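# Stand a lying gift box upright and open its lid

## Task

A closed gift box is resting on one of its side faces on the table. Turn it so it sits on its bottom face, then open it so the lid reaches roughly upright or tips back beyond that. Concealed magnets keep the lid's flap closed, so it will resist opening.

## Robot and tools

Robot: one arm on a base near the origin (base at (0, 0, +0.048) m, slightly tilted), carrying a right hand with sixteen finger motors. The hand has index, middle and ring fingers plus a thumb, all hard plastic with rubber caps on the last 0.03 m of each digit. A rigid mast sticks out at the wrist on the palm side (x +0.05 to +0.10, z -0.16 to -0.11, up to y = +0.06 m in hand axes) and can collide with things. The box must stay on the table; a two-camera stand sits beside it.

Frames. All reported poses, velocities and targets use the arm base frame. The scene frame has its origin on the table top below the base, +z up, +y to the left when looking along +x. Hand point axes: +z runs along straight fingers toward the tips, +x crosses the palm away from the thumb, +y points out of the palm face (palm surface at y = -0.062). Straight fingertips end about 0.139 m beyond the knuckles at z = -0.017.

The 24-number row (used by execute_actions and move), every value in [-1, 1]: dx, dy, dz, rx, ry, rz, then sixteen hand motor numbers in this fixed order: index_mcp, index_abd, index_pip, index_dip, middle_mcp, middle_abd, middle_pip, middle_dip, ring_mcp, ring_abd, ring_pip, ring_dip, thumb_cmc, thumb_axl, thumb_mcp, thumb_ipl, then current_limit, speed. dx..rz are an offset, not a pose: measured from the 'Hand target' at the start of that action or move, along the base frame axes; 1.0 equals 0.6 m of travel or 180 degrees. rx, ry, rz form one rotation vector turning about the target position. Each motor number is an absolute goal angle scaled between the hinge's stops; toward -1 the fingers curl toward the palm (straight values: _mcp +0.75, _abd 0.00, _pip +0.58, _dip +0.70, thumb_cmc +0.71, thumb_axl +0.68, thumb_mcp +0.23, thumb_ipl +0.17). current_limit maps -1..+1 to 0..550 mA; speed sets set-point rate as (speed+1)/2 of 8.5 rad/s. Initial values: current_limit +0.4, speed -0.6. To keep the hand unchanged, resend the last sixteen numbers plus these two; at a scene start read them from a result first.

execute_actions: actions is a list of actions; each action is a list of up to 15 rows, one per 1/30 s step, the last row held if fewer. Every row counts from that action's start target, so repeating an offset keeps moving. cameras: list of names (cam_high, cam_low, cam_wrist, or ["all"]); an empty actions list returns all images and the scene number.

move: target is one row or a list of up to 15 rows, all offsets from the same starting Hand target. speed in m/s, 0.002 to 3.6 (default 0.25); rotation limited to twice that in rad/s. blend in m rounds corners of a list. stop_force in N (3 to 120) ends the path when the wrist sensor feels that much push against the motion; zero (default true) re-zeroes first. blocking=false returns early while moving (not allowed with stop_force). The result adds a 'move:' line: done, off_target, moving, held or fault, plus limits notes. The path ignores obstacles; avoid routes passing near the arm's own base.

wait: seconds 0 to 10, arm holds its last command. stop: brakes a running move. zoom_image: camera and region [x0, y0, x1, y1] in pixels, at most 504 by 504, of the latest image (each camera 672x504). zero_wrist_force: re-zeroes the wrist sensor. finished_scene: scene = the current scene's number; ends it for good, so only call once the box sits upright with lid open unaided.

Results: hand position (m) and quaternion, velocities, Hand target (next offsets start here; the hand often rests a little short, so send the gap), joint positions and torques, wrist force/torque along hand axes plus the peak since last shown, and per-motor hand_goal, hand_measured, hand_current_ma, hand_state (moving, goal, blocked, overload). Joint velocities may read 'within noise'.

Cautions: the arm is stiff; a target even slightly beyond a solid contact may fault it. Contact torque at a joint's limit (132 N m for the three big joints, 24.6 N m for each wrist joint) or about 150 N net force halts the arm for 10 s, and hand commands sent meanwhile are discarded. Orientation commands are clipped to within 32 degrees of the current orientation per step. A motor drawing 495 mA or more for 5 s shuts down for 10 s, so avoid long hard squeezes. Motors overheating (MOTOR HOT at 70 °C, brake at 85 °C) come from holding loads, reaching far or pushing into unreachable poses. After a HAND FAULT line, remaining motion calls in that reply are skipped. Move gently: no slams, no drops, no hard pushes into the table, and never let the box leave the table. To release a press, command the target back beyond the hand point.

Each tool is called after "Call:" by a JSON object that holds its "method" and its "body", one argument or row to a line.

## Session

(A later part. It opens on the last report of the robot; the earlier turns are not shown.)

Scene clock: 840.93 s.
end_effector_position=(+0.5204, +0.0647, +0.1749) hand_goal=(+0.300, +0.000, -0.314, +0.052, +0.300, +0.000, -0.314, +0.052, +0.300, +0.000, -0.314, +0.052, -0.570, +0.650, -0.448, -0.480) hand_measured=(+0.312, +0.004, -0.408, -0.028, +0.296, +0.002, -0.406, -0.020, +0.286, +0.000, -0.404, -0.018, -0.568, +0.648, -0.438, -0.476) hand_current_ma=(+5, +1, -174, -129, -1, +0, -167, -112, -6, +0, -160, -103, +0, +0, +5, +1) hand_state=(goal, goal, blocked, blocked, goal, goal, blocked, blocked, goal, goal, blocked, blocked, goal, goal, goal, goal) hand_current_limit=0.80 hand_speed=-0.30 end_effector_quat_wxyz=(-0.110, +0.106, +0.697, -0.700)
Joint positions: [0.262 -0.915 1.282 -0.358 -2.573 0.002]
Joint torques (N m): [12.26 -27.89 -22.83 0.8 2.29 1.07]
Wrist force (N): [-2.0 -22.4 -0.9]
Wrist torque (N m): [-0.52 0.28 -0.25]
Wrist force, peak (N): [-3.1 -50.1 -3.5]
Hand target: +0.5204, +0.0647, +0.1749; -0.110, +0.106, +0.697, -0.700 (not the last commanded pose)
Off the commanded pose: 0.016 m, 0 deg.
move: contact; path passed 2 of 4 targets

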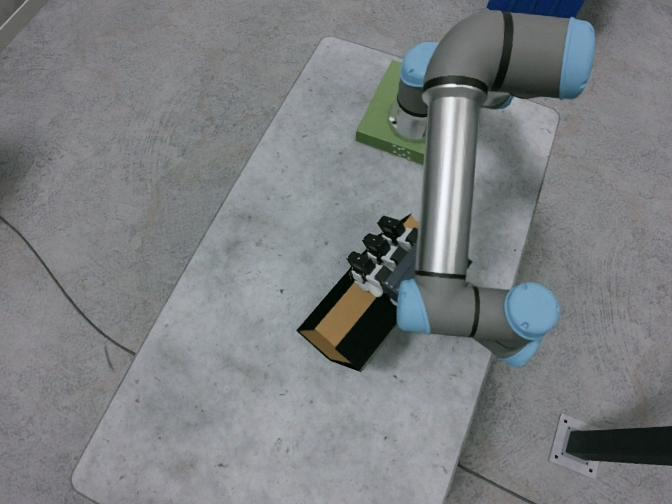

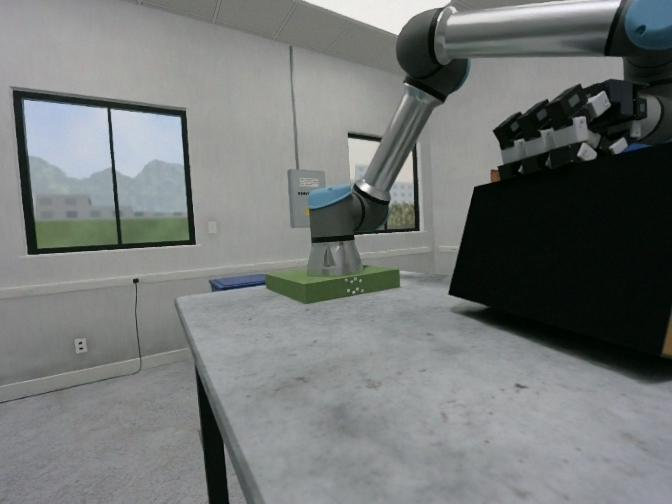

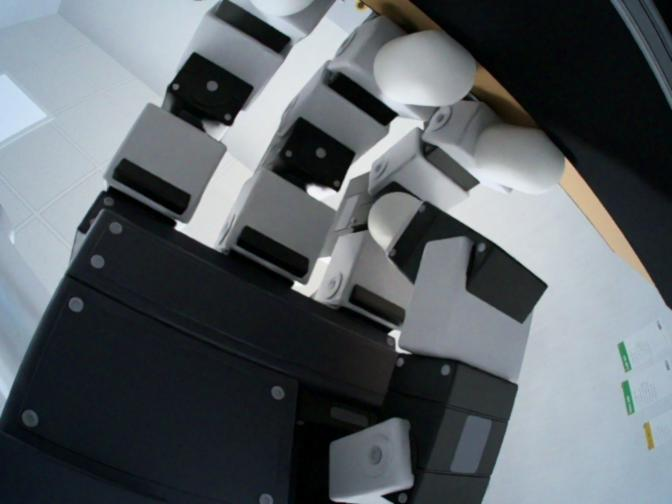

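Call:
{"method": "move", "body": {
  "target": [
    [-0.0027, -0.0084, 0.0043, 0, 0, 0, 0.3, 0, -0.314, 0.051, 0.3, 0, -0.314, 0.051, 0.3, 0, -0.314, 0.051, -0.571, 0.65, -0.449, -0.481, 0.8, -0.3],
    [-0.0141, -0.0433, 0.0077, 0, 0, 0, 0.3, 0, -0.314, 0.051, 0.3, 0, -0.314, 0.051, 0.3, 0, -0.314, 0.051, -0.571, 0.65, -0.449, -0.481, 0.8, -0.3],
    [-0.0412, -0.1268, 0.0077, 0, 0, 0, 0.3, 0, -0.314, 0.051, 0.3, 0, -0.314, 0.051, 0.3, 0, -0.314, 0.051, -0.571, 0.65, -0.449, -0.481, 0.8, -0.3]
  ],
  "speed": 0.03,
  "blend": [0.003, 0.005, 0],
  "stop_force": 25,
  "cameras": ["cam_high", "cam_low", "cam_wrist"]
}}

Call:
{"method": "zoom_image", "body": {
  "camera": "cam_high",
  "region": [270, 190, 470, 370]
}}

Scene clock: 852.77 s.
end_effector_position=(+0.4957, -0.0114, +0.1795) hand_goal=(+0.300, +0.000, -0.314, +0.052, +0.300, +0.000, -0.314, +0.052, +0.300, +0.000, -0.314, +0.052, -0.570, +0.650, -0.448, -0.480) hand_measured=(+0.294, +0.004, -0.316, +0.050, +0.294, +0.002, -0.314, +0.050, +0.296, +0.000, -0.316, +0.050, -0.568, +0.648, -0.438, -0.476) hand_current_ma=(-1, +0, +0, +0, -1, +0, +0, +0, -1, +0, +0, +0, +0, +0, +5, +1) hand_state=(goal, goal, goal, goal, goal, goal, goal, goal, goal, goal, goal, goal, goal, goal, goal, goal) hand_current_limit=0.80 hand_speed=-0.30 end_effector_quat_wxyz=(-0.110, +0.106, +0.697, -0.700)
Joint positions: [0.146 -1.041 1.478 -0.426 -2.69 0.005]
Joint torques (N m): [13.9 -32.47 -28.63 2.92 1.92 -1.27]
Wrist force (N): [0.5 0.5 -0.3]
Wrist torque (N m): [0.18 0.11 0.17]
Wrist force, peak (N): [-2.0 -22.6 -0.9]
Hand target: +0.4957, -0.0114, +0.1795; -0.110, +0.106, +0.697, -0.700
Off the commanded pose: 0.000 m, 0 deg.
move: done; blend cut to 0.0029 m at target 1

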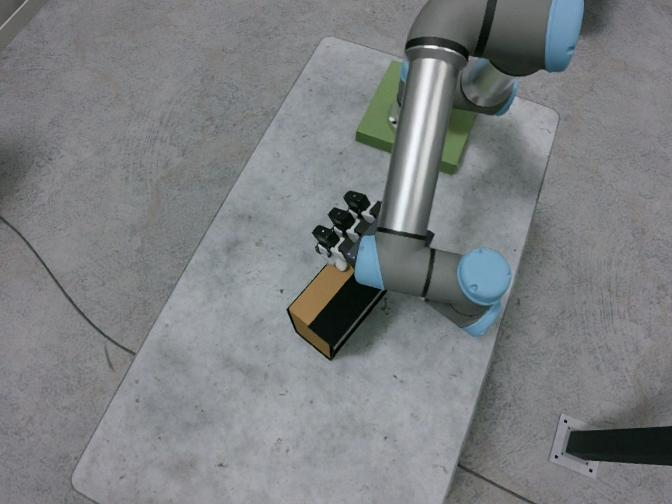

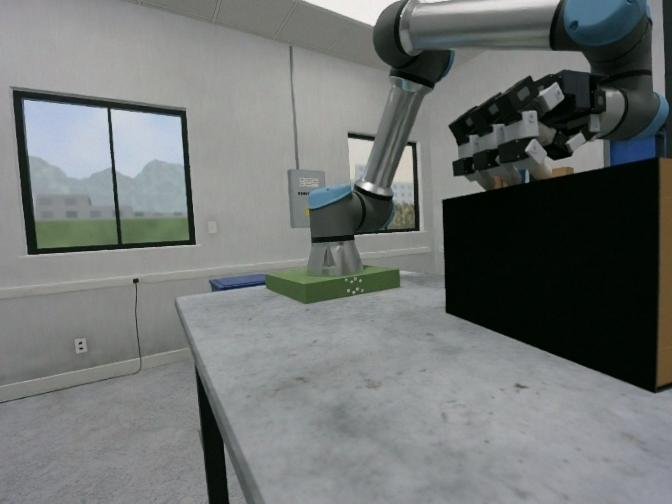

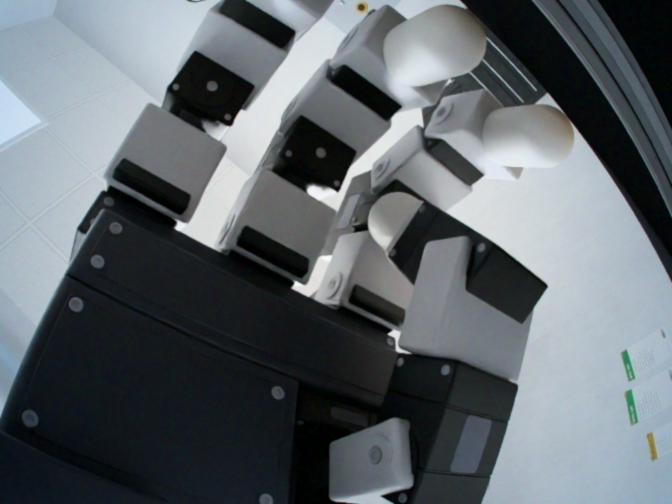

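Scaled by 2.520.

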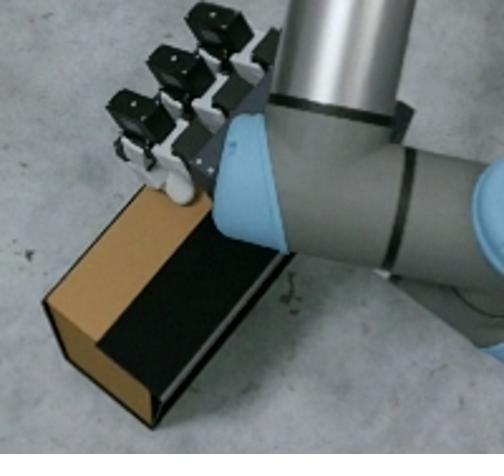

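Call:
{"method": "move", "body": {
  "target": [
    [0, 0, 0.0025, 0, 0, 0, 0.3, 0, -0.314, 0.051, 0.3, 0, -0.314, 0.051, 0.3, 0, -0.314, 0.051, -0.571, 0.65, -0.449, -0.481, 0.8, -0.3],
    [0.0155, 0.0476, 0.0025, 0, 0, 0, 0.3, 0, -0.314, 0.051, 0.3, 0, -0.314, 0.051, 0.3, 0, -0.314, 0.051, -0.571, 0.65, -0.449, -0.481, 0.8, -0.3]
  ],
  "speed": 0.02,
  "stop_force": 5,
  "cameras": ["cam_high", "cam_low", "cam_wrist"]
}}

Call:
{"method": "zoom_image", "body": {
  "camera": "cam_high",
  "region": [270, 190, 470, 370]
}}

Scene clock: 870.33 s.
end_effector_position=(+0.5050, +0.0171, +0.1810) hand_goal=(+0.300, +0.000, -0.314, +0.052, +0.300, +0.000, -0.314, +0.052, +0.300, +0.000, -0.314, +0.052, -0.570, +0.650, -0.448, -0.480) hand_measured=(+0.294, +0.004, -0.316, +0.050, +0.294, +0.002, -0.314, +0.050, +0.296, +0.000, -0.316, +0.050, -0.568, +0.648, -0.438, -0.476) hand_current_ma=(-1, +0, +0, +0, -1, +0, +0, +0, -1, +0, +0, +0, +0, +0, +5, +1) hand_state=(goal, goal, goal, goal, goal, goal, goal, goal, goal, goal, goal, goal, goal, goal, goal, goal) hand_current_limit=0.80 hand_speed=-0.30 end_effector_quat_wxyz=(-0.110, +0.106, +0.697, -0.700)
Joint positions: [0.192 -0.999 1.406 -0.397 -2.644 0.004]
Joint torques (N m): [-14.94 -56.05 -13.03 -1.1 -2.03 1.18]
Wrist force (N): [0.3 0.6 0.0]
Wrist torque (N m): [0.17 0.15 0.24]
Wrist force, peak (N): [0.3 1.1 -0.3]
Hand target: +0.5050, +0.0171, +0.1810; -0.110, +0.106, +0.697, -0.700
Off the commanded pose: 0.000 m, 0 deg.
move: done

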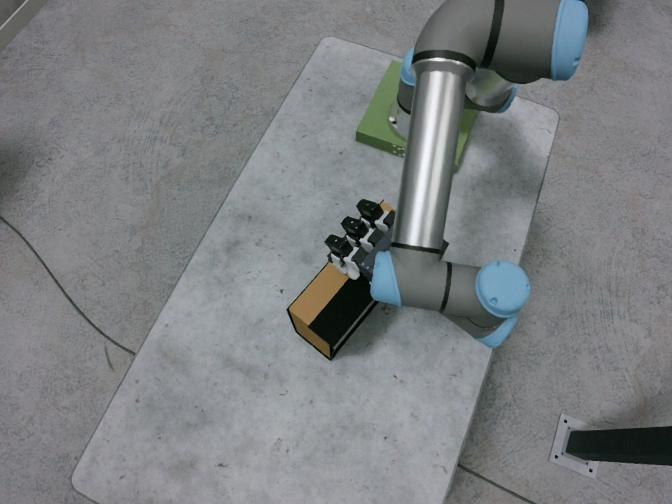

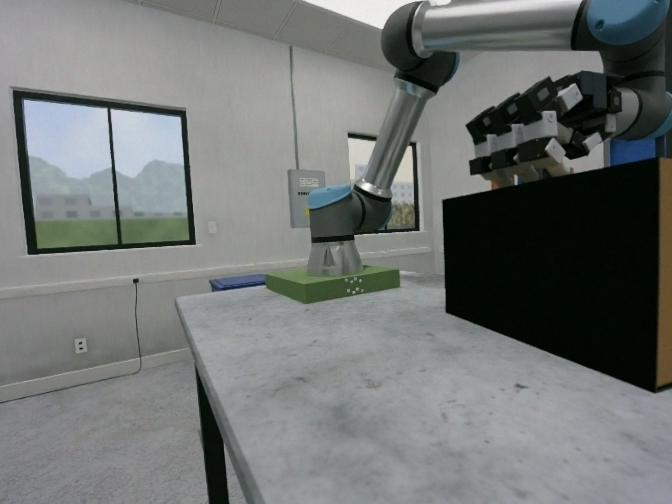

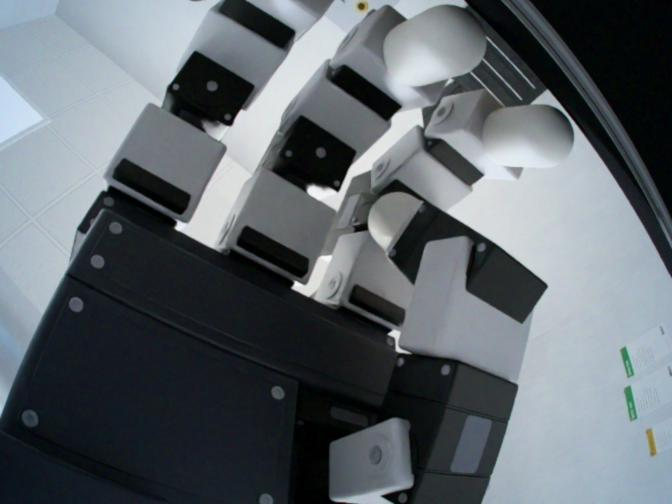

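Scaled by 2.520.

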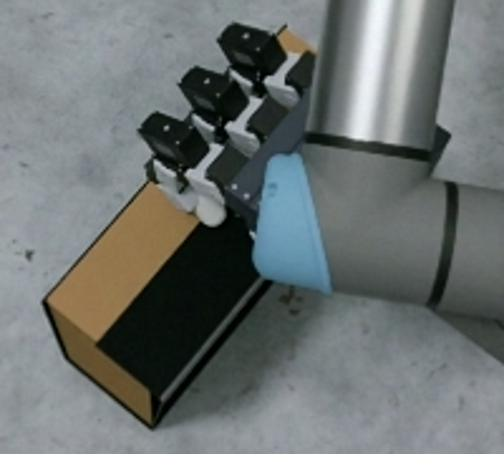

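Call:
{"method": "zoom_image", "body": {
  "camera": "cam_high",
  "region": [280, 270, 380, 370]
}}

Call:
{"method": "zoom_image", "body": {
  "camera": "cam_low",
  "region": [440, 60, 672, 260]
}}

Scaled by 5.040.

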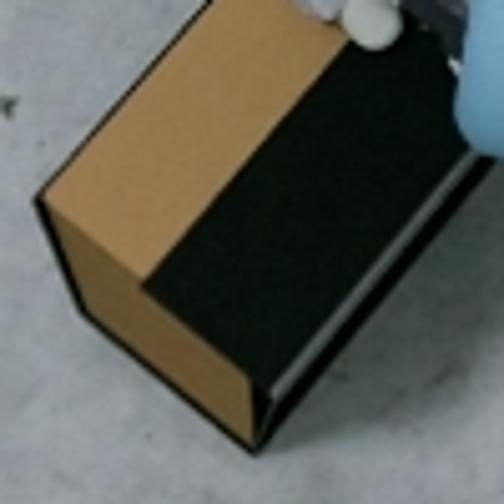

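Scaled by 2.172.

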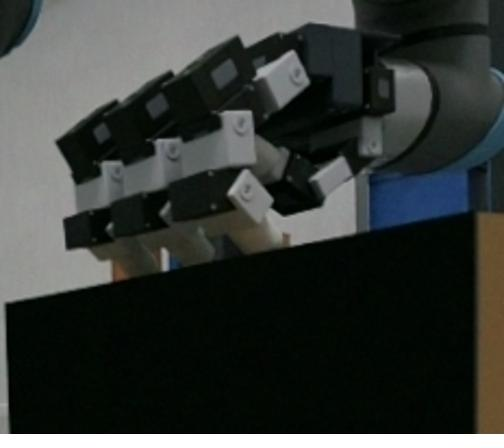

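Call:
{"method": "move", "body": {
  "target": [0, 0, -0.012, 0, 0, 0, 0.3, 0, -0.314, 0.051, 0.3, 0, -0.314, 0.051, 0.3, 0, -0.314, 0.051, -0.571, 0.65, -0.449, -0.481, 0.8, -0.3],
  "speed": 0.005,
  "stop_force": 3
}}

Scene clock: 879.10 s.
end_effector_position=(+0.5050, +0.0171, +0.1791) hand_goal=(+0.300, +0.000, -0.314, +0.052, +0.300, +0.000, -0.314, +0.052, +0.300, +0.000, -0.314, +0.052, -0.570, +0.650, -0.448, -0.480) hand_measured=(+0.296, +0.004, -0.318, +0.048, +0.294, +0.002, -0.316, +0.050, +0.296, +0.000, -0.316, +0.050, -0.568, +0.648, -0.438, -0.476) hand_current_ma=(-1, +0, -1, -1, -1, +0, +0, +0, -1, +0, +0, +0, +0, +0, +5, +1) hand_state=(goal, goal, goal, goal, goal, goal, goal, goal, goal, goal, goal, goal, goal, goal, goal, goal) hand_current_limit=0.80 hand_speed=-0.30 end_effector_quat_wxyz=(-0.110, +0.106, +0.697, -0.700)
Joint positions: [0.192 -0.997 1.408 -0.401 -2.644 0.004]
Joint torques (N m): [-13.25 -55.68 -28.15 2.81 -1.93 1.05]
Wrist force (N): [0.5 -2.2 0.2]
Wrist torque (N m): [0.12 0.12 0.25]
Wrist force, peak (N): [0.3 -2.9 0.1]
Hand target: +0.5050, +0.0171, +0.1791; -0.110, +0.106, +0.697, -0.700 (not the last commanded pose)
Off the commanded pose: 0.005 m, 0 deg.
move: contact

Call:
{"method": "move", "body": {
  "target": [
    [0, 0, 0.0022, 0, 0, 0, 0.3, 0, -0.314, 0.051, 0.3, 0, -0.314, 0.051, 0.3, 0, -0.314, 0.051, -0.571, 0.65, -0.449, -0.481, 0.8, -0.3],
    [0.0103, 0.0317, 0.0022, 0, 0, 0, 0.3, 0, -0.314, 0.051, 0.3, 0, -0.314, 0.051, 0.3, 0, -0.314, 0.051, -0.571, 0.65, -0.449, -0.481, 0.8, -0.3]
  ],
  "speed": 0.015,
  "stop_force": 4,
  "cameras": ["cam_high", "cam_wrist"]
}}

Call:
{"method": "zoom_image", "body": {
  "camera": "cam_high",
  "region": [280, 200, 400, 370]
}}

Scene clock: 884.90 s.
end_effector_position=(+0.5111, +0.0362, +0.1804) hand_goal=(+0.300, +0.000, -0.314, +0.052, +0.300, +0.000, -0.314, +0.052, +0.300, +0.000, -0.314, +0.052, -0.570, +0.650, -0.448, -0.480) hand_measured=(+0.296, +0.004, -0.316, +0.050, +0.294, +0.002, -0.316, +0.050, +0.296, +0.000, -0.316, +0.050, -0.568, +0.648, -0.438, -0.476) hand_current_ma=(-1, +0, +0, +0, -1, +0, +0, +0, -1, +0, +0, +0, +0, +0, +5, +1) hand_state=(goal, goal, goal, goal, goal, goal, goal, goal, goal, goal, goal, goal, goal, goal, goal, goal) hand_current_limit=0.80 hand_speed=-0.30 end_effector_quat_wxyz=(-0.110, +0.106, +0.697, -0.700)
Joint positions: [0.221 -0.968 1.356 -0.379 -2.615 0.003]
Joint torques (N m): [-13.8 -58.53 -12.3 -0.87 -1.86 0.91]
Wrist force (N): [0.3 0.7 -0.1]
Wrist torque (N m): [0.19 0.15 0.26]
Wrist force, peak (N): [0.4 -2.3 0.2]
Hand target: +0.5111, +0.0362, +0.1804; -0.110, +0.106, +0.697, -0.700
Off the commanded pose: 0.000 m, 0 deg.
move: done
Images, in order (width x height): cam_high 672x504, cam_wrist 672x504.

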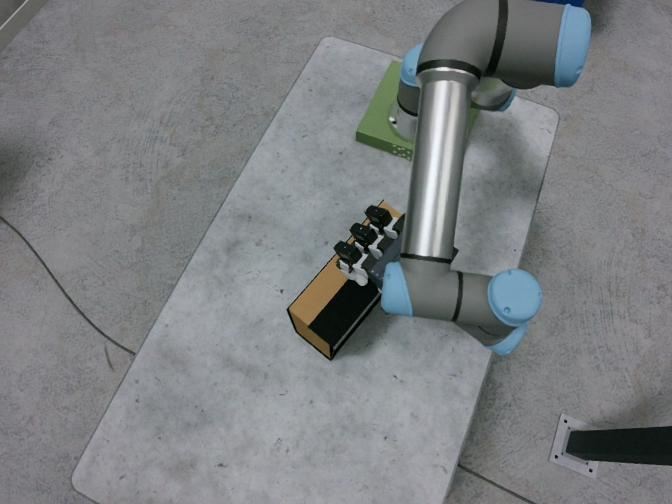

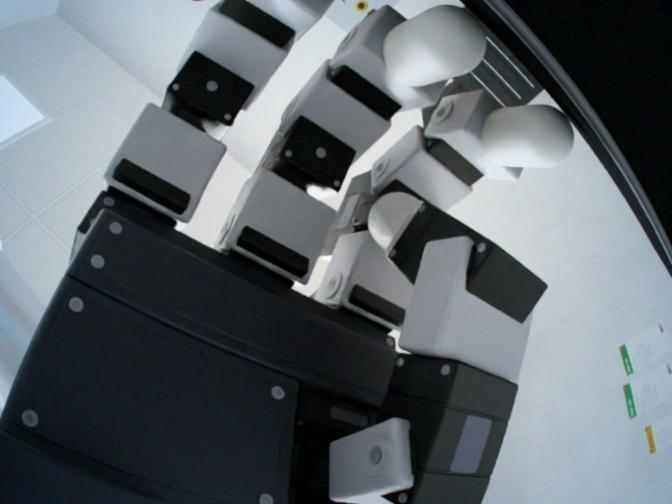

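Scaled by 2.965.

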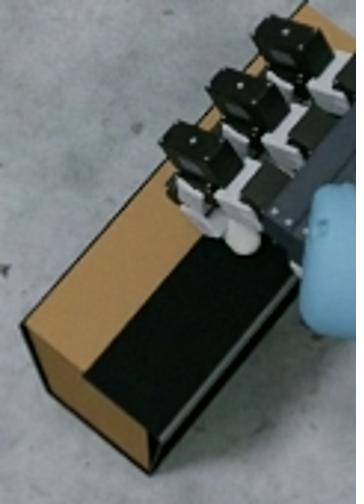

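Call:
{"method": "move", "body": {
  "target": [
    [0, 0, 0.016, 0, 0, 0, 0.3, 0, -0.314, 0.051, 0.3, 0, -0.314, 0.051, 0.3, 0, -0.314, 0.051, -0.571, 0.65, -0.449, -0.481, 0.8, -0.3],
    [-0.0201, -0.0618, 0.016, 0, 0, 0, 0.263, 0, -0.226, 0.101, 0.3, 0, -0.314, 0.051, 0.3, 0, -0.314, 0.051, -0.571, 0.65, -0.449, -0.481, 0.8, -0.3]
  ],
  "speed": 0.1
}}

Call:
{"method": "move", "body": {
  "target": [0, 0, -0.03, 0, 0, 0, 0.263, 0, -0.226, 0.101, 0.3, 0, -0.314, 0.051, 0.3, 0, -0.314, 0.051, -0.571, 0.65, -0.449, -0.481, 0.8, -0.3],
  "speed": 0.008,
  "stop_force": 12,
  "cameras": ["cam_high"]
}}

Call:
{"method": "zoom_image", "body": {
  "camera": "cam_high",
  "region": [280, 200, 400, 370]
}}

Scene clock: 904.03 s.
end_effector_position=(+0.4991, -0.0009, +0.1901) hand_goal=(+0.264, +0.000, -0.226, +0.102, +0.300, +0.000, -0.314, +0.052, +0.300, +0.000, -0.314, +0.052, -0.570, +0.650, -0.448, -0.480) hand_measured=(+0.260, +0.004, -0.230, +0.100, +0.294, +0.002, -0.316, +0.050, +0.296, +0.000, -0.316, +0.050, -0.568, +0.648, -0.438, -0.476) hand_current_ma=(-1, +0, +0, +0, -1, +0, +0, +0, -1, +0, +0, +0, +0, +0, +5, +1) hand_state=(goal, goal, goal, goal, goal, goal, goal, goal, goal, goal, goal, goal, goal, goal, goal, goal) hand_current_limit=0.80 hand_speed=-0.30 end_effector_quat_wxyz=(-0.110, +0.106, +0.697, -0.700)
Joint positions: [0.163 -1.035 1.439 -0.394 -2.672 0.004]
Joint torques (N m): [13.7 -33.87 -14 3.14 -0.72 -0.86]
Wrist force (N): [0.3 0.7 -0.1]
Wrist torque (N m): [0.20 0.13 0.21]
Wrist force, peak (N): [0.3 0.9 -1.1]
Hand target: +0.4991, -0.0009, +0.1900; -0.110, +0.106, +0.697, -0.700
Off the commanded pose: 0.000 m, 0 deg.
move: done

Scene clock: 906.57 s.
end_effector_position=(+0.4991, -0.0009, +0.1783) hand_goal=(+0.264, +0.000, -0.226, +0.102, +0.300, +0.000, -0.314, +0.052, +0.300, +0.000, -0.314, +0.052, -0.570, +0.650, -0.448, -0.480) hand_measured=(+0.296, +0.004, -0.264, +0.060, +0.294, +0.002, -0.316, +0.050, +0.296, +0.000, -0.316, +0.050, -0.568, +0.648, -0.438, -0.476) hand_current_ma=(+30, +0, -36, -43, -1, +0, +0, +0, -1, +0, +0, +0, +0, +0, +5, +1) hand_state=(blocked, goal, blocked, blocked, goal, goal, goal, goal, goal, goal, goal, goal, goal, goal, goal, goal) hand_current_limit=0.80 hand_speed=-0.30 end_effector_quat_wxyz=(-0.110, +0.106, +0.697, -0.700)
Joint positions: [0.163 -1.024 1.454 -0.419 -2.672 0.004]
Joint torques (N m): [13.66 -52.4 -26.56 2.39 -1.49 0.61]
Wrist force (N): [0.4 -7.5 0.5]
Wrist torque (N m): [0.01 0.15 0.32]
Wrist force, peak (N): [0.4 -11.5 0.9]
Hand target: +0.4991, -0.0009, +0.1783; -0.110, +0.106, +0.697, -0.700 (not the last commanded pose)
Off the commanded pose: 0.006 m, 0 deg.
move: contact
Images, in order (width x height): cam_high 672x504.

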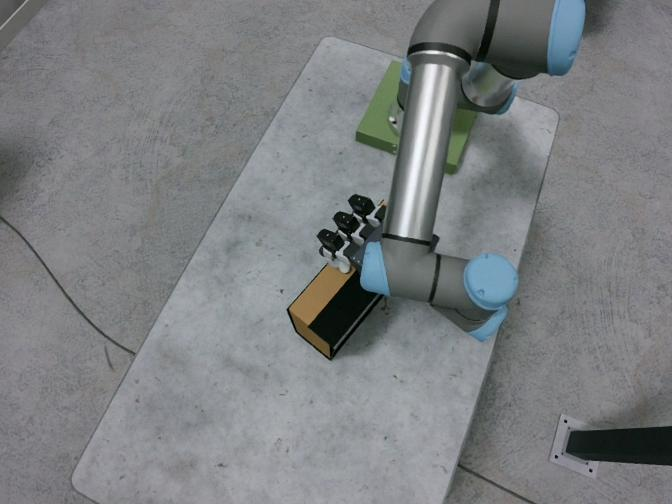

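Scaled by 2.965.

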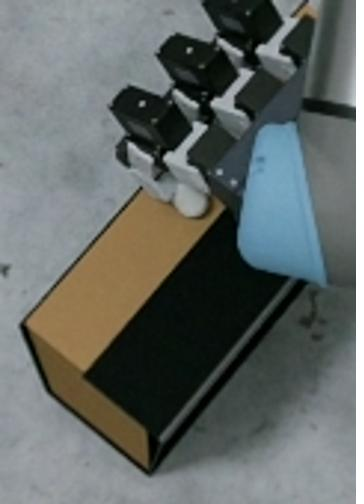

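Call:
{"method": "move", "body": {
  "target": [
    [0, 0, -0.001, 0, 0, 0, 0.263, 0, -0.226, 0.101, 0.3, 0, -0.314, 0.051, 0.3, 0, -0.314, 0.051, -0.571, 0.65, -0.449, -0.481, 0.8, -0.3],
    [0, 0, -0.001, 0, 0, 0, 0.263, 0, -0.226, 0.101, 0.04, 0, -0.29, 0.065, 0.04, 0, -0.29, 0.065, -0.571, 0.65, -0.449, -0.481, 0.85, -0.85]
  ],
  "speed": 0.02,
  "cameras": ["cam_high", "cam_wrist"]
}}

Call:
{"method": "zoom_image", "body": {
  "camera": "cam_high",
  "region": [280, 200, 400, 370]
}}

Scene clock: 912.47 s.
end_effector_position=(+0.4991, -0.0009, +0.1777) hand_goal=(+0.264, +0.000, -0.226, +0.102, +0.040, +0.000, -0.290, +0.066, +0.040, +0.000, -0.290, +0.066, -0.570, +0.650, -0.448, -0.480) hand_measured=(+0.298, +0.004, -0.270, +0.058, +0.252, +0.002, -0.284, +0.058, +0.240, +0.000, -0.282, +0.058, -0.568, +0.648, -0.438, -0.476) hand_current_ma=(+34, +0, -46, -47, +508, +0, +1, -3, +508, +0, +2, -2, +0, +0, +5, +1) hand_state=(blocked, goal, blocked, blocked, blocked, goal, goal, goal, blocked, goal, goal, goal, goal, goal, goal, goal) hand_current_limit=0.85 hand_speed=-0.85 end_effector_quat_wxyz=(-0.110, +0.106, +0.697, -0.700)
Joint positions: [0.163 -1.023 1.455 -0.421 -2.672 0.004]
Joint torques (N m): [14.82 -26.6 -9.32 -0.37 -1.29 0.8]
Wrist force (N): [-0.1 -24.6 7.6]
Wrist torque (N m): [-0.25 -0.22 -0.27]
Wrist force, peak (N): [-0.2 -24.8 7.3]
Hand target: +0.4991, -0.0009, +0.1777; -0.110, +0.106, +0.697, -0.700
Off the commanded pose: 0.000 m, 0 deg.
move: done
Images, in order (width x height): cam_high 672x504, cam_wrist 672x504.

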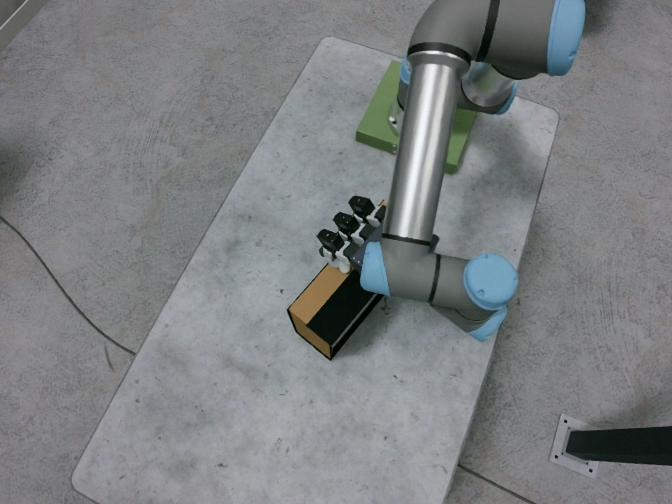

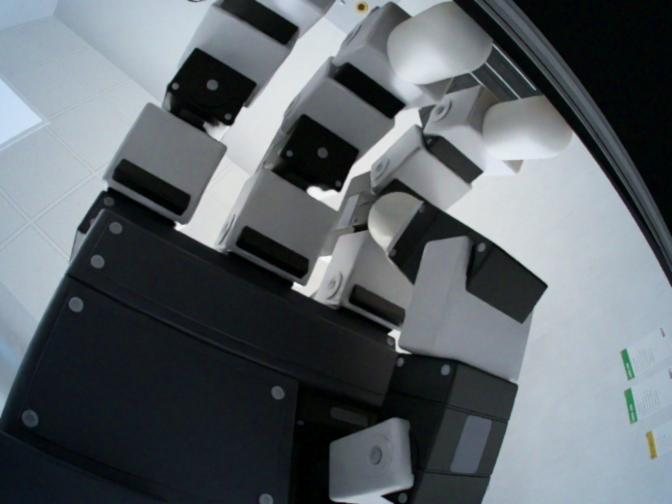

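Scaled by 2.965.

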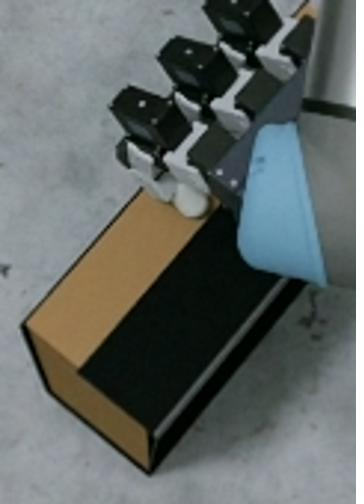

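Call:
{"method": "move", "body": {
  "target": [0, 0, 0, 0, 0, 0, 0.263, 0, -0.226, 0.101, 0.2, 0, -0.29, 0.065, 0.2, 0, -0.29, 0.065, -0.571, 0.65, -0.449, -0.481, 0.75, -0.5],
  "speed": 0.02
}}

Call:
{"method": "zoom_image", "body": {
  "camera": "cam_high",
  "region": [280, 260, 380, 360]
}}

Scene clock: 915.43 s.
end_effector_position=(+0.4991, -0.0009, +0.1777) hand_goal=(+0.264, +0.000, -0.226, +0.102, +0.200, +0.000, -0.290, +0.066, +0.200, +0.000, -0.290, +0.066, -0.570, +0.650, -0.448, -0.480) hand_measured=(+0.298, +0.004, -0.270, +0.058, +0.260, +0.002, -0.286, +0.056, +0.246, +0.000, -0.284, +0.058, -0.568, +0.648, -0.438, -0.476) hand_current_ma=(+34, +0, -46, -47, +87, +0, +1, -3, +56, +0, +1, -2, +0, +0, +5, +1) hand_state=(blocked, goal, blocked, blocked, blocked, goal, goal, goal, blocked, goal, goal, goal, goal, goal, goal, goal) hand_current_limit=0.75 hand_speed=-0.50 end_effector_quat_wxyz=(-0.110, +0.106, +0.697, -0.700)
Joint positions: [0.163 -1.023 1.455 -0.421 -2.672 0.004]
Joint torques (N m): [14.79 -27.13 -9.28 0.29 -1.05 0.49]
Wrist force (N): [-0.3 -17.2 4.1]
Wrist torque (N m): [-0.20 0.03 0.00]
Wrist force, peak (N): [-0.2 -24.9 7.5]
Hand target: +0.4991, -0.0009, +0.1777; -0.110, +0.106, +0.697, -0.700
Off the commanded pose: 0.000 m, 0 deg.
move: done

Scaled by 5.040.
This view is cut from an older image: the scene may have changed since it was taken.

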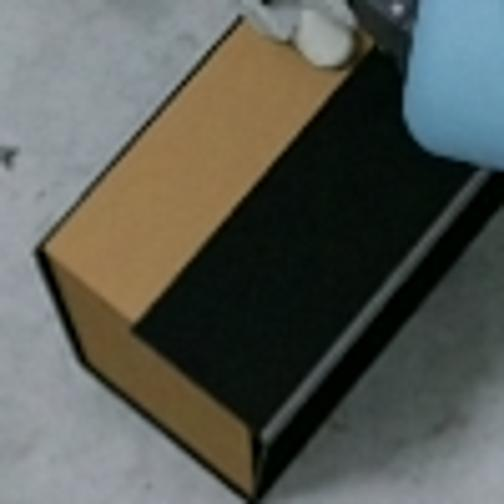

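Call:
{"method": "move", "body": {
  "target": [
    [0, 0, 0.12, 0, 0, 0, 0.75, 0, 0.3, 0.3, 0.75, 0, 0.3, 0.3, 0.75, 0, 0.3, 0.3, -0.571, 0.65, -0.449, -0.481, 0.8, -0.2],
    [0.08, 0.25, 0.12, 0, 0, 0, 0.75, 0, 0.3, 0.3, 0.75, 0, 0.3, 0.3, 0.75, 0, 0.3, 0.3, -0.571, 0.65, -0.449, -0.481, 0.8, -0.2]
  ],
  "speed": 0.2,
  "blend": [0.03, 0],
  "cameras": ["cam_high", "cam_low", "cam_wrist"]
}}

Call:
{"method": "zoom_image", "body": {
  "camera": "cam_high",
  "region": [270, 190, 450, 370]
}}

Scene clock: 920.20 s.
end_effector_position=(+0.5471, +0.1491, +0.2497) hand_goal=(+0.750, +0.000, +0.300, +0.300, +0.750, +0.000, +0.300, +0.300, +0.750, +0.000, +0.300, +0.300, -0.570, +0.650, -0.448, -0.480) hand_measured=(+0.730, +0.004, +0.292, +0.296, +0.730, +0.002, +0.294, +0.298, +0.730, +0.000, +0.294, +0.298, -0.568, +0.648, -0.438, -0.476) hand_current_ma=(-12, +0, -2, -1, -14, +0, -2, +0, -12, +0, -1, +0, +0, +0, +5, +1) hand_state=(goal, goal, goal, goal, blocked, goal, goal, goal, goal, goal, goal, goal, goal, goal, goal, goal) hand_current_limit=0.80 hand_speed=-0.20 end_effector_quat_wxyz=(-0.110, +0.106, +0.697, -0.700)
Joint positions: [0.372 -0.786 0.862 -0.068 -2.464 0.001]
Joint torques (N m): [-6.92 -49.01 -31.11 1 -1.06 -1.41]
Wrist force (N): [0.9 1.1 -0.3]
Wrist torque (N m): [0.18 0.08 0.24]
Wrist force, peak (N): [-1.2 -30.3 -8.6]
Hand target: +0.5471, +0.1491, +0.2497; -0.110, +0.106, +0.697, -0.700
Off the commanded pose: 0.000 m, 0 deg.
move: done

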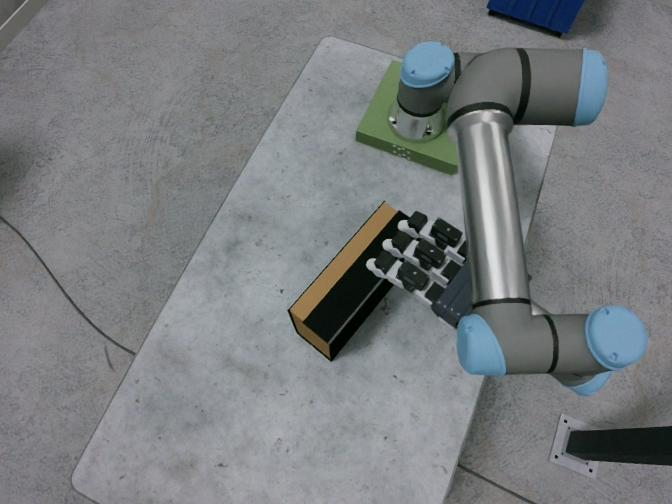

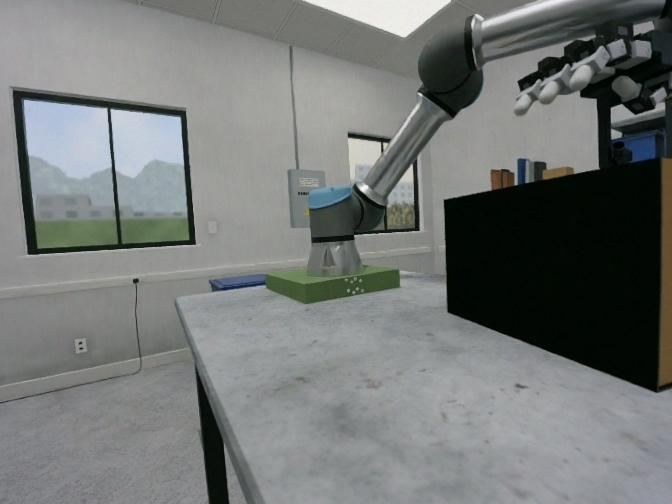

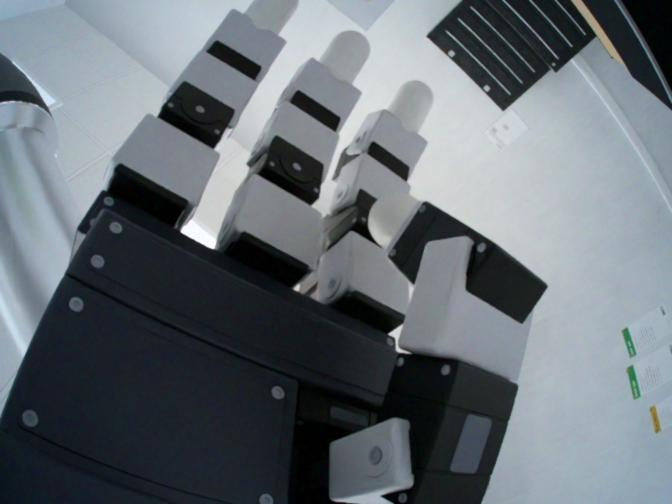

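Scaled by 2.800.

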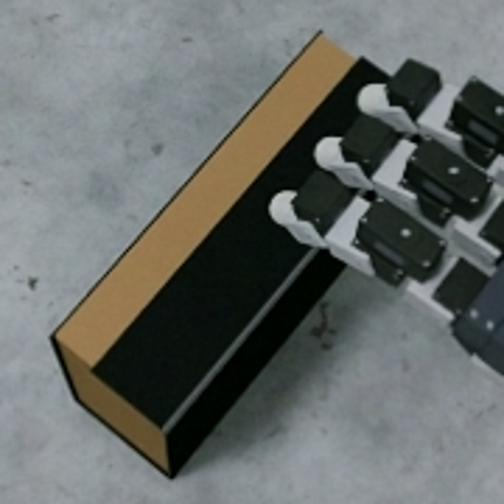

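Call:
{"method": "move", "body": {
  "target": [-0.0913, -0.2855, 0, 0, 0, 0, 0.172, 0.5, -0.25, 0.051, 0.172, 0, -0.314, 0.051, 0.172, 0, -0.314, 0.051, -0.571, 0.587, -0.365, 0.168, 0.8, -0.3],
  "speed": 0.2
}}

Call:
{"method": "move", "body": {
  "target": [0, 0, -0.11, 0, 0, 0, 0.172, 0.5, -0.25, 0.051, 0.172, 0, -0.314, 0.051, 0.172, 0, -0.314, 0.051, -0.571, 0.587, -0.365, 0.168, 0.8, -0.3],
  "speed": 0.04,
  "stop_force": 5,
  "cameras": ["cam_high", "cam_wrist"]
}}

Call:
{"method": "zoom_image", "body": {
  "camera": "cam_high",
  "region": [280, 220, 400, 370]
}}

Scene clock: 933.43 s.
end_effector_position=(+0.4923, -0.0222, +0.2497) hand_goal=(+0.172, +0.500, -0.250, +0.052, +0.172, +0.000, -0.314, +0.052, +0.172, +0.000, -0.314, +0.052, -0.570, +0.588, -0.364, +0.168) hand_measured=(+0.168, +0.494, -0.248, +0.056, +0.168, +0.002, -0.310, +0.054, +0.168, +0.000, -0.310, +0.054, -0.568, +0.590, -0.362, +0.166) hand_current_ma=(-1, -1, +0, +0, -1, +0, +1, +0, -1, +0, +0, +0, +0, +0, +0, +0) hand_state=(goal, goal, goal, goal, goal, goal, goal, goal, goal, goal, goal, goal, goal, goal, goal, goal) hand_current_limit=0.80 hand_speed=-0.30 end_effector_quat_wxyz=(-0.110, +0.106, +0.697, -0.700)
Joint positions: [0.128 -1.116 1.402 -0.275 -2.708 0.005]
Joint torques (N m): [0.3 -42.5 -12.64 2.87 -1.02 1.25]
Wrist force (N): [0.8 0.9 -0.3]
Wrist torque (N m): [0.25 0.09 0.29]
Wrist force, peak (N): [0.8 1.2 -1.9]
Hand target: +0.4923, -0.0222, +0.2497; -0.110, +0.106, +0.697, -0.700
Off the commanded pose: 0.000 m, 0 deg.
move: done

Scene clock: 936.10 s.
end_effector_position=(+0.4923, -0.0222, +0.1837) hand_goal=(+0.172, +0.500, -0.250, +0.052, +0.172, +0.000, -0.314, +0.052, +0.172, +0.000, -0.314, +0.052, -0.570, +0.588, -0.364, +0.168) hand_measured=(+0.168, +0.494, -0.248, +0.056, +0.168, +0.002, -0.310, +0.054, +0.168, +0.000, -0.310, +0.054, -0.568, +0.590, -0.362, +0.166) hand_current_ma=(-1, -1, +0, +0, -1, +0, +1, +0, -1, +0, +0, +0, +0, +0, +0, +0) hand_state=(goal, goal, goal, goal, goal, goal, goal, goal, goal, goal, goal, goal, goal, goal, goal, goal) hand_current_limit=0.80 hand_speed=-0.30 end_effector_quat_wxyz=(-0.110, +0.106, +0.697, -0.700)
Joint positions: [0.128 -1.06 1.497 -0.425 -2.708 0.005]
Joint torques (N m): [-12.99 -54.4 -28.81 2.92 -1.53 -0.64]
Wrist force (N): [1.0 1.0 -0.4]
Wrist torque (N m): [0.27 0.06 0.28]
Wrist force, peak (N): [1.1 1.4 -0.6]
Hand target: +0.4923, -0.0222, +0.1837; -0.110, +0.106, +0.697, -0.700
Off the commanded pose: 0.000 m, 0 deg.
move: done
Images, in order (width x height): cam_high 672x504, cam_wrist 672x504.

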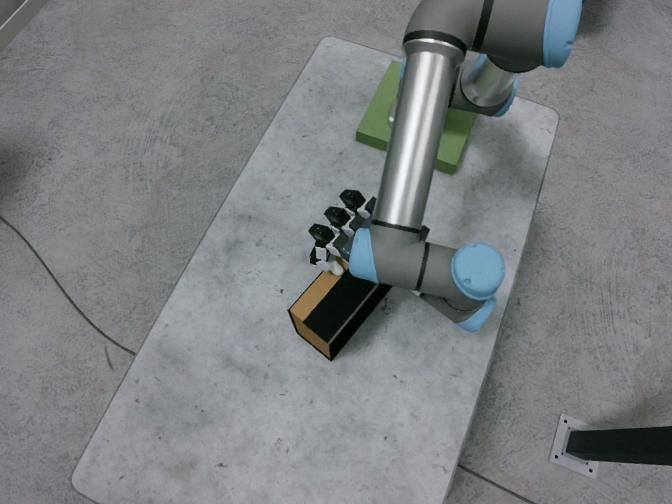

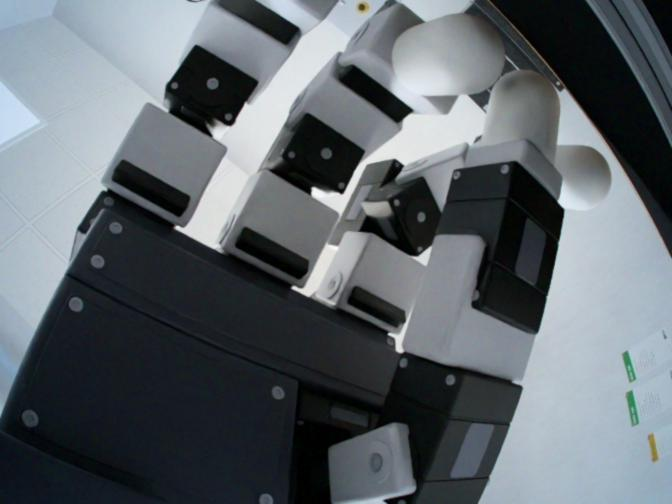

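Scaled by 3.360.

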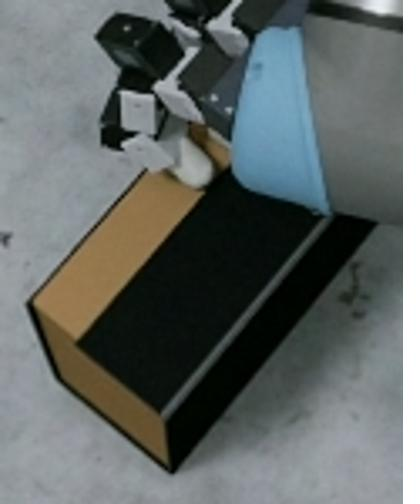

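Call:
{"method": "move", "body": {
  "target": [0, 0, -0.0107, 0, 0, 0, 0.172, 0.5, -0.25, 0.051, 0.172, 0, -0.314, 0.051, 0.172, 0, -0.314, 0.051, -0.571, 0.587, -0.365, 0.168, 0.8, -0.3],
  "speed": 0.008
}}

Call:
{"method": "move", "body": {
  "target": [0, 0, 0, 0, 0, 0, 0.172, 0.5, -0.25, 0.051, 0.05, 0, -0.314, 0.051, 0.05, 0, -0.314, 0.051, -0.571, 0.587, -0.365, 0.168, 0.8, -0.85],
  "speed": 0.02,
  "cameras": ["cam_high", "cam_wrist"]
}}

Call:
{"method": "zoom_image", "body": {
  "camera": "cam_high",
  "region": [280, 220, 400, 370]
}}

Scene clock: 938.93 s.
end_effector_position=(+0.4923, -0.0222, +0.1773) hand_goal=(+0.172, +0.500, -0.250, +0.052, +0.172, +0.000, -0.314, +0.052, +0.172, +0.000, -0.314, +0.052, -0.570, +0.588, -0.364, +0.168) hand_measured=(+0.182, +0.510, -0.254, +0.040, +0.170, +0.002, -0.312, +0.052, +0.168, +0.000, -0.310, +0.054, -0.568, +0.590, -0.374, +0.166) hand_current_ma=(+4, +3, -1, -5, +0, +0, +0, +0, -1, +0, +0, +0, +0, +0, -6, -1) hand_state=(goal, goal, goal, goal, goal, goal, goal, goal, goal, goal, goal, goal, goal, goal, goal, goal) hand_current_limit=0.80 hand_speed=-0.30 end_effector_quat_wxyz=(-0.110, +0.106, +0.697, -0.700)
Joint positions: [0.128 -1.054 1.505 -0.44 -2.708 0.005]
Joint torques (N m): [-12.66 -32.08 -12.62 1.58 -0.43 -0.16]
Wrist force (N): [-1.1 -12.7 -2.8]
Wrist torque (N m): [-0.33 0.12 0.39]
Wrist force, peak (N): [-1.0 -12.8 -2.9]
Hand target: +0.4923, -0.0222, +0.1773; -0.110, +0.106, +0.697, -0.700
Off the commanded pose: 0.000 m, 0 deg.
move: done

Scene clock: 939.43 s.
end_effector_position=(+0.4923, -0.0222, +0.1773) hand_goal=(+0.172, +0.500, -0.250, +0.052, +0.050, +0.000, -0.314, +0.052, +0.050, +0.000, -0.314, +0.052, -0.570, +0.588, -0.364, +0.168) hand_measured=(+0.180, +0.510, -0.254, +0.040, +0.156, +0.002, -0.306, +0.052, +0.142, +0.000, -0.304, +0.054, -0.568, +0.590, -0.374, +0.168) hand_current_ma=(+2, +3, -1, -5, +240, +0, +2, +0, +183, +0, +4, +0, +0, +0, -6, +0) hand_state=(goal, goal, goal, goal, blocked, goal, goal, goal, blocked, goal, goal, goal, goal, goal, goal, goal) hand_current_limit=0.80 hand_speed=-0.85 end_effector_quat_wxyz=(-0.110, +0.106, +0.697, -0.700)
Joint positions: [0.128 -1.054 1.505 -0.44 -2.708 0.005]
Joint torques (N m): [-12.35 -35.3 -19.81 2.31 -0.34 -1.81]
Wrist force (N): [-1.7 -21.8 -3.7]
Wrist torque (N m): [-0.69 -0.14 0.09]
Wrist force, peak (N): [-1.6 -21.8 -3.8]
Hand target: +0.4923, -0.0222, +0.1773; -0.110, +0.106, +0.697, -0.700
Off the commanded pose: 0.000 m, 0 deg.
move: done
Images, in order (width x height): cam_high 672x504, cam_wrist 672x504.

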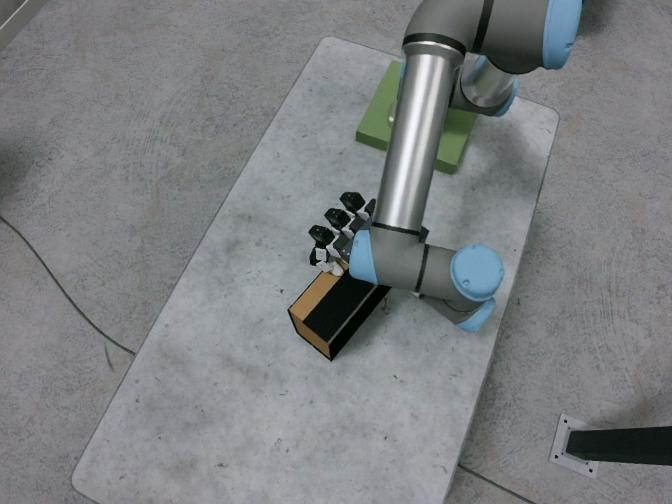

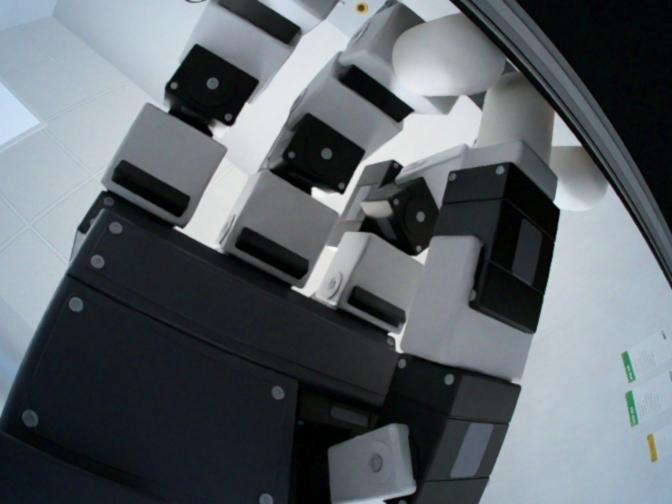

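Scaled by 3.360.

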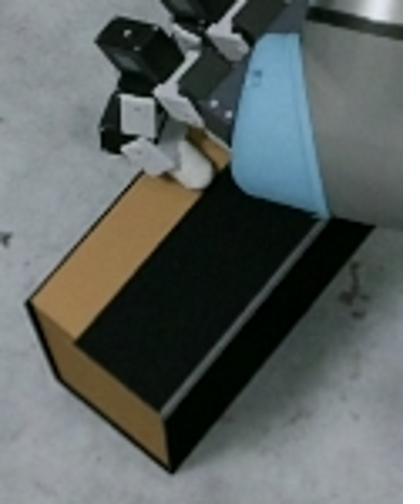

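Call:
{"method": "move", "body": {
  "target": [0, 0, 0, 0, 0, 0, 0.05, 0.5, -0.25, 0.051, -0.05, 0, -0.314, 0.051, -0.05, 0, -0.314, 0.051, -0.571, 0.587, -0.365, 0.168, 0.77, -0.85],
  "speed": 0.02,
  "cameras": ["cam_high", "cam_wrist"]
}}

Call:
{"method": "zoom_image", "body": {
  "camera": "cam_high",
  "region": [280, 220, 400, 370]
}}

Scene clock: 941.73 s.
end_effector_position=(+0.4923, -0.0222, +0.1773) hand_goal=(+0.050, +0.500, -0.250, +0.052, -0.050, +0.000, -0.314, +0.052, -0.050, +0.000, -0.314, +0.052, -0.570, +0.588, -0.364, +0.168) hand_measured=(+0.164, +0.506, -0.246, +0.040, +0.146, +0.002, -0.300, +0.050, +0.128, +0.000, -0.296, +0.054, -0.566, +0.588, -0.374, +0.172) hand_current_ma=(+268, +1, +1, -5, +487, +0, +7, +0, +487, +0, +10, +0, +1, +0, -6, +1) hand_state=(blocked, goal, goal, goal, blocked, goal, goal, goal, blocked, goal, goal, goal, goal, goal, goal, goal) hand_current_limit=0.77 hand_speed=-0.85 end_effector_quat_wxyz=(-0.110, +0.106, +0.697, -0.700)
Joint positions: [0.128 -1.054 1.505 -0.44 -2.708 0.005]
Joint torques (N m): [-12.64 -34.55 -15.48 1.36 0.5 -2.06]
Wrist force (N): [-1.2 -32.9 -4.5]
Wrist torque (N m): [-0.90 -0.24 0.10]
Wrist force, peak (N): [-1.2 -32.9 -4.5]
Hand target: +0.4923, -0.0222, +0.1773; -0.110, +0.106, +0.697, -0.700
Off the commanded pose: 0.000 m, 0 deg.
move: done
Images, in order (width x height): cam_high 672x504, cam_wrist 672x504.

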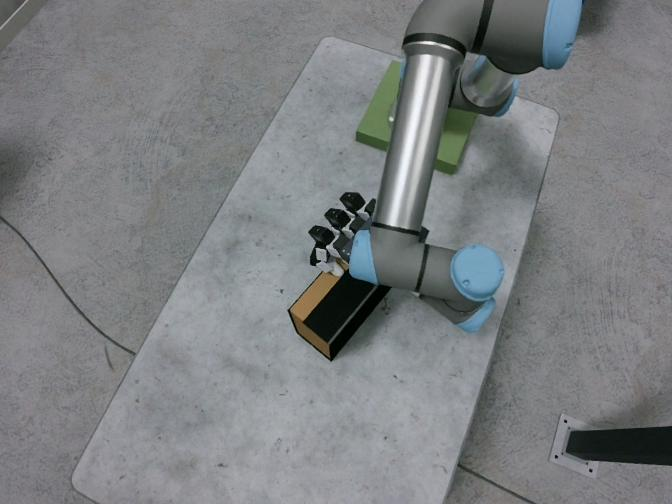

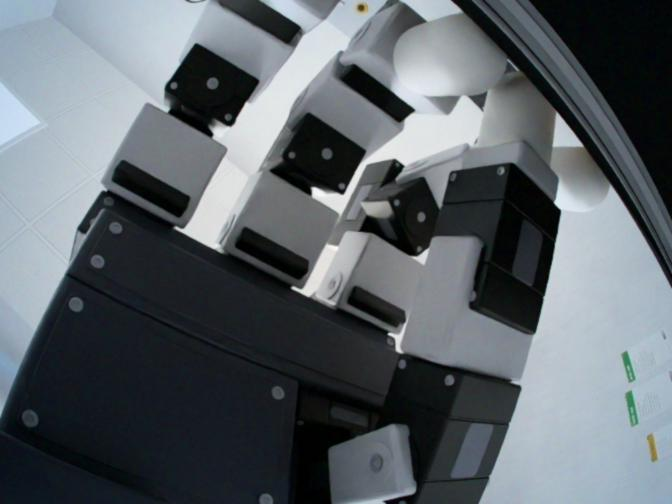

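Scaled by 3.360.

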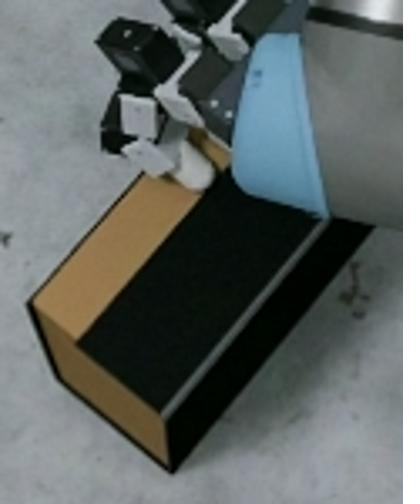

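Call:
{"method": "move", "body": {
  "target": [0, 0, 0, 0, 0, 0, -0.03, 0.5, -0.34, 0.0, -0.05, 0, -0.41, 0.0, -0.05, 0, -0.41, 0.0, -0.571, 0.587, -0.365, 0.168, 0.77, -0.85],
  "speed": 0.02,
  "cameras": ["cam_high"]
}}

Call:
{"method": "zoom_image", "body": {
  "camera": "cam_high",
  "region": [280, 220, 400, 370]
}}

Scene clock: 946.77 s.
end_effector_position=(+0.4923, -0.0222, +0.1772) hand_goal=(-0.030, +0.500, -0.340, +0.000, -0.050, +0.000, -0.410, +0.000, -0.050, +0.000, -0.410, +0.000, -0.570, +0.588, -0.364, +0.168) hand_measured=(-0.030, +0.502, -0.334, +0.004, -0.050, +0.002, -0.402, +0.002, -0.050, +0.000, -0.404, +0.004, -0.566, +0.588, -0.378, +0.166) hand_current_ma=(+0, +0, +1, +1, +0, +0, +2, +0, +0, +0, +1, +0, +1, +0, -10, +0) hand_state=(goal, goal, goal, goal, goal, goal, goal, goal, goal, goal, goal, goal, goal, goal, goal, goal) hand_current_limit=0.77 hand_speed=-0.85 end_effector_quat_wxyz=(-0.110, +0.106, +0.697, -0.700)
Joint positions: [0.128 -1.054 1.505 -0.44 -2.708 0.005]
Joint torques (N m): [-13.06 -46.11 -23.52 -0.03 1.59 -0.42]
Wrist force (N): [0.0 -1.9 -1.6]
Wrist torque (N m): [0.16 0.13 0.24]
Wrist force, peak (N): [-1.2 -33.0 -4.5]
Hand target: +0.4923, -0.0222, +0.1773; -0.110, +0.106, +0.697, -0.700
Off the commanded pose: 0.000 m, 0 deg.
move: done
Images, in order (width x height): cam_high 672x504.

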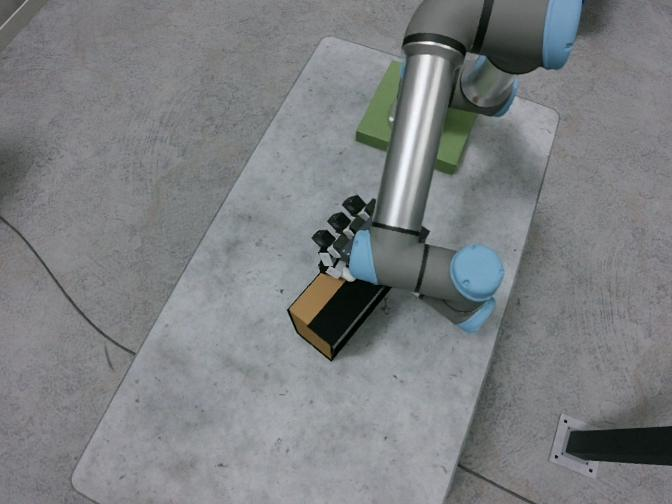

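Scaled by 3.360.

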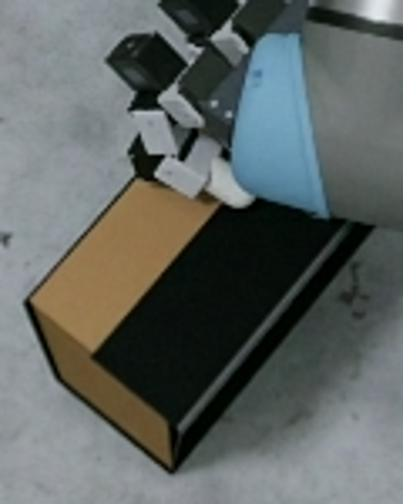

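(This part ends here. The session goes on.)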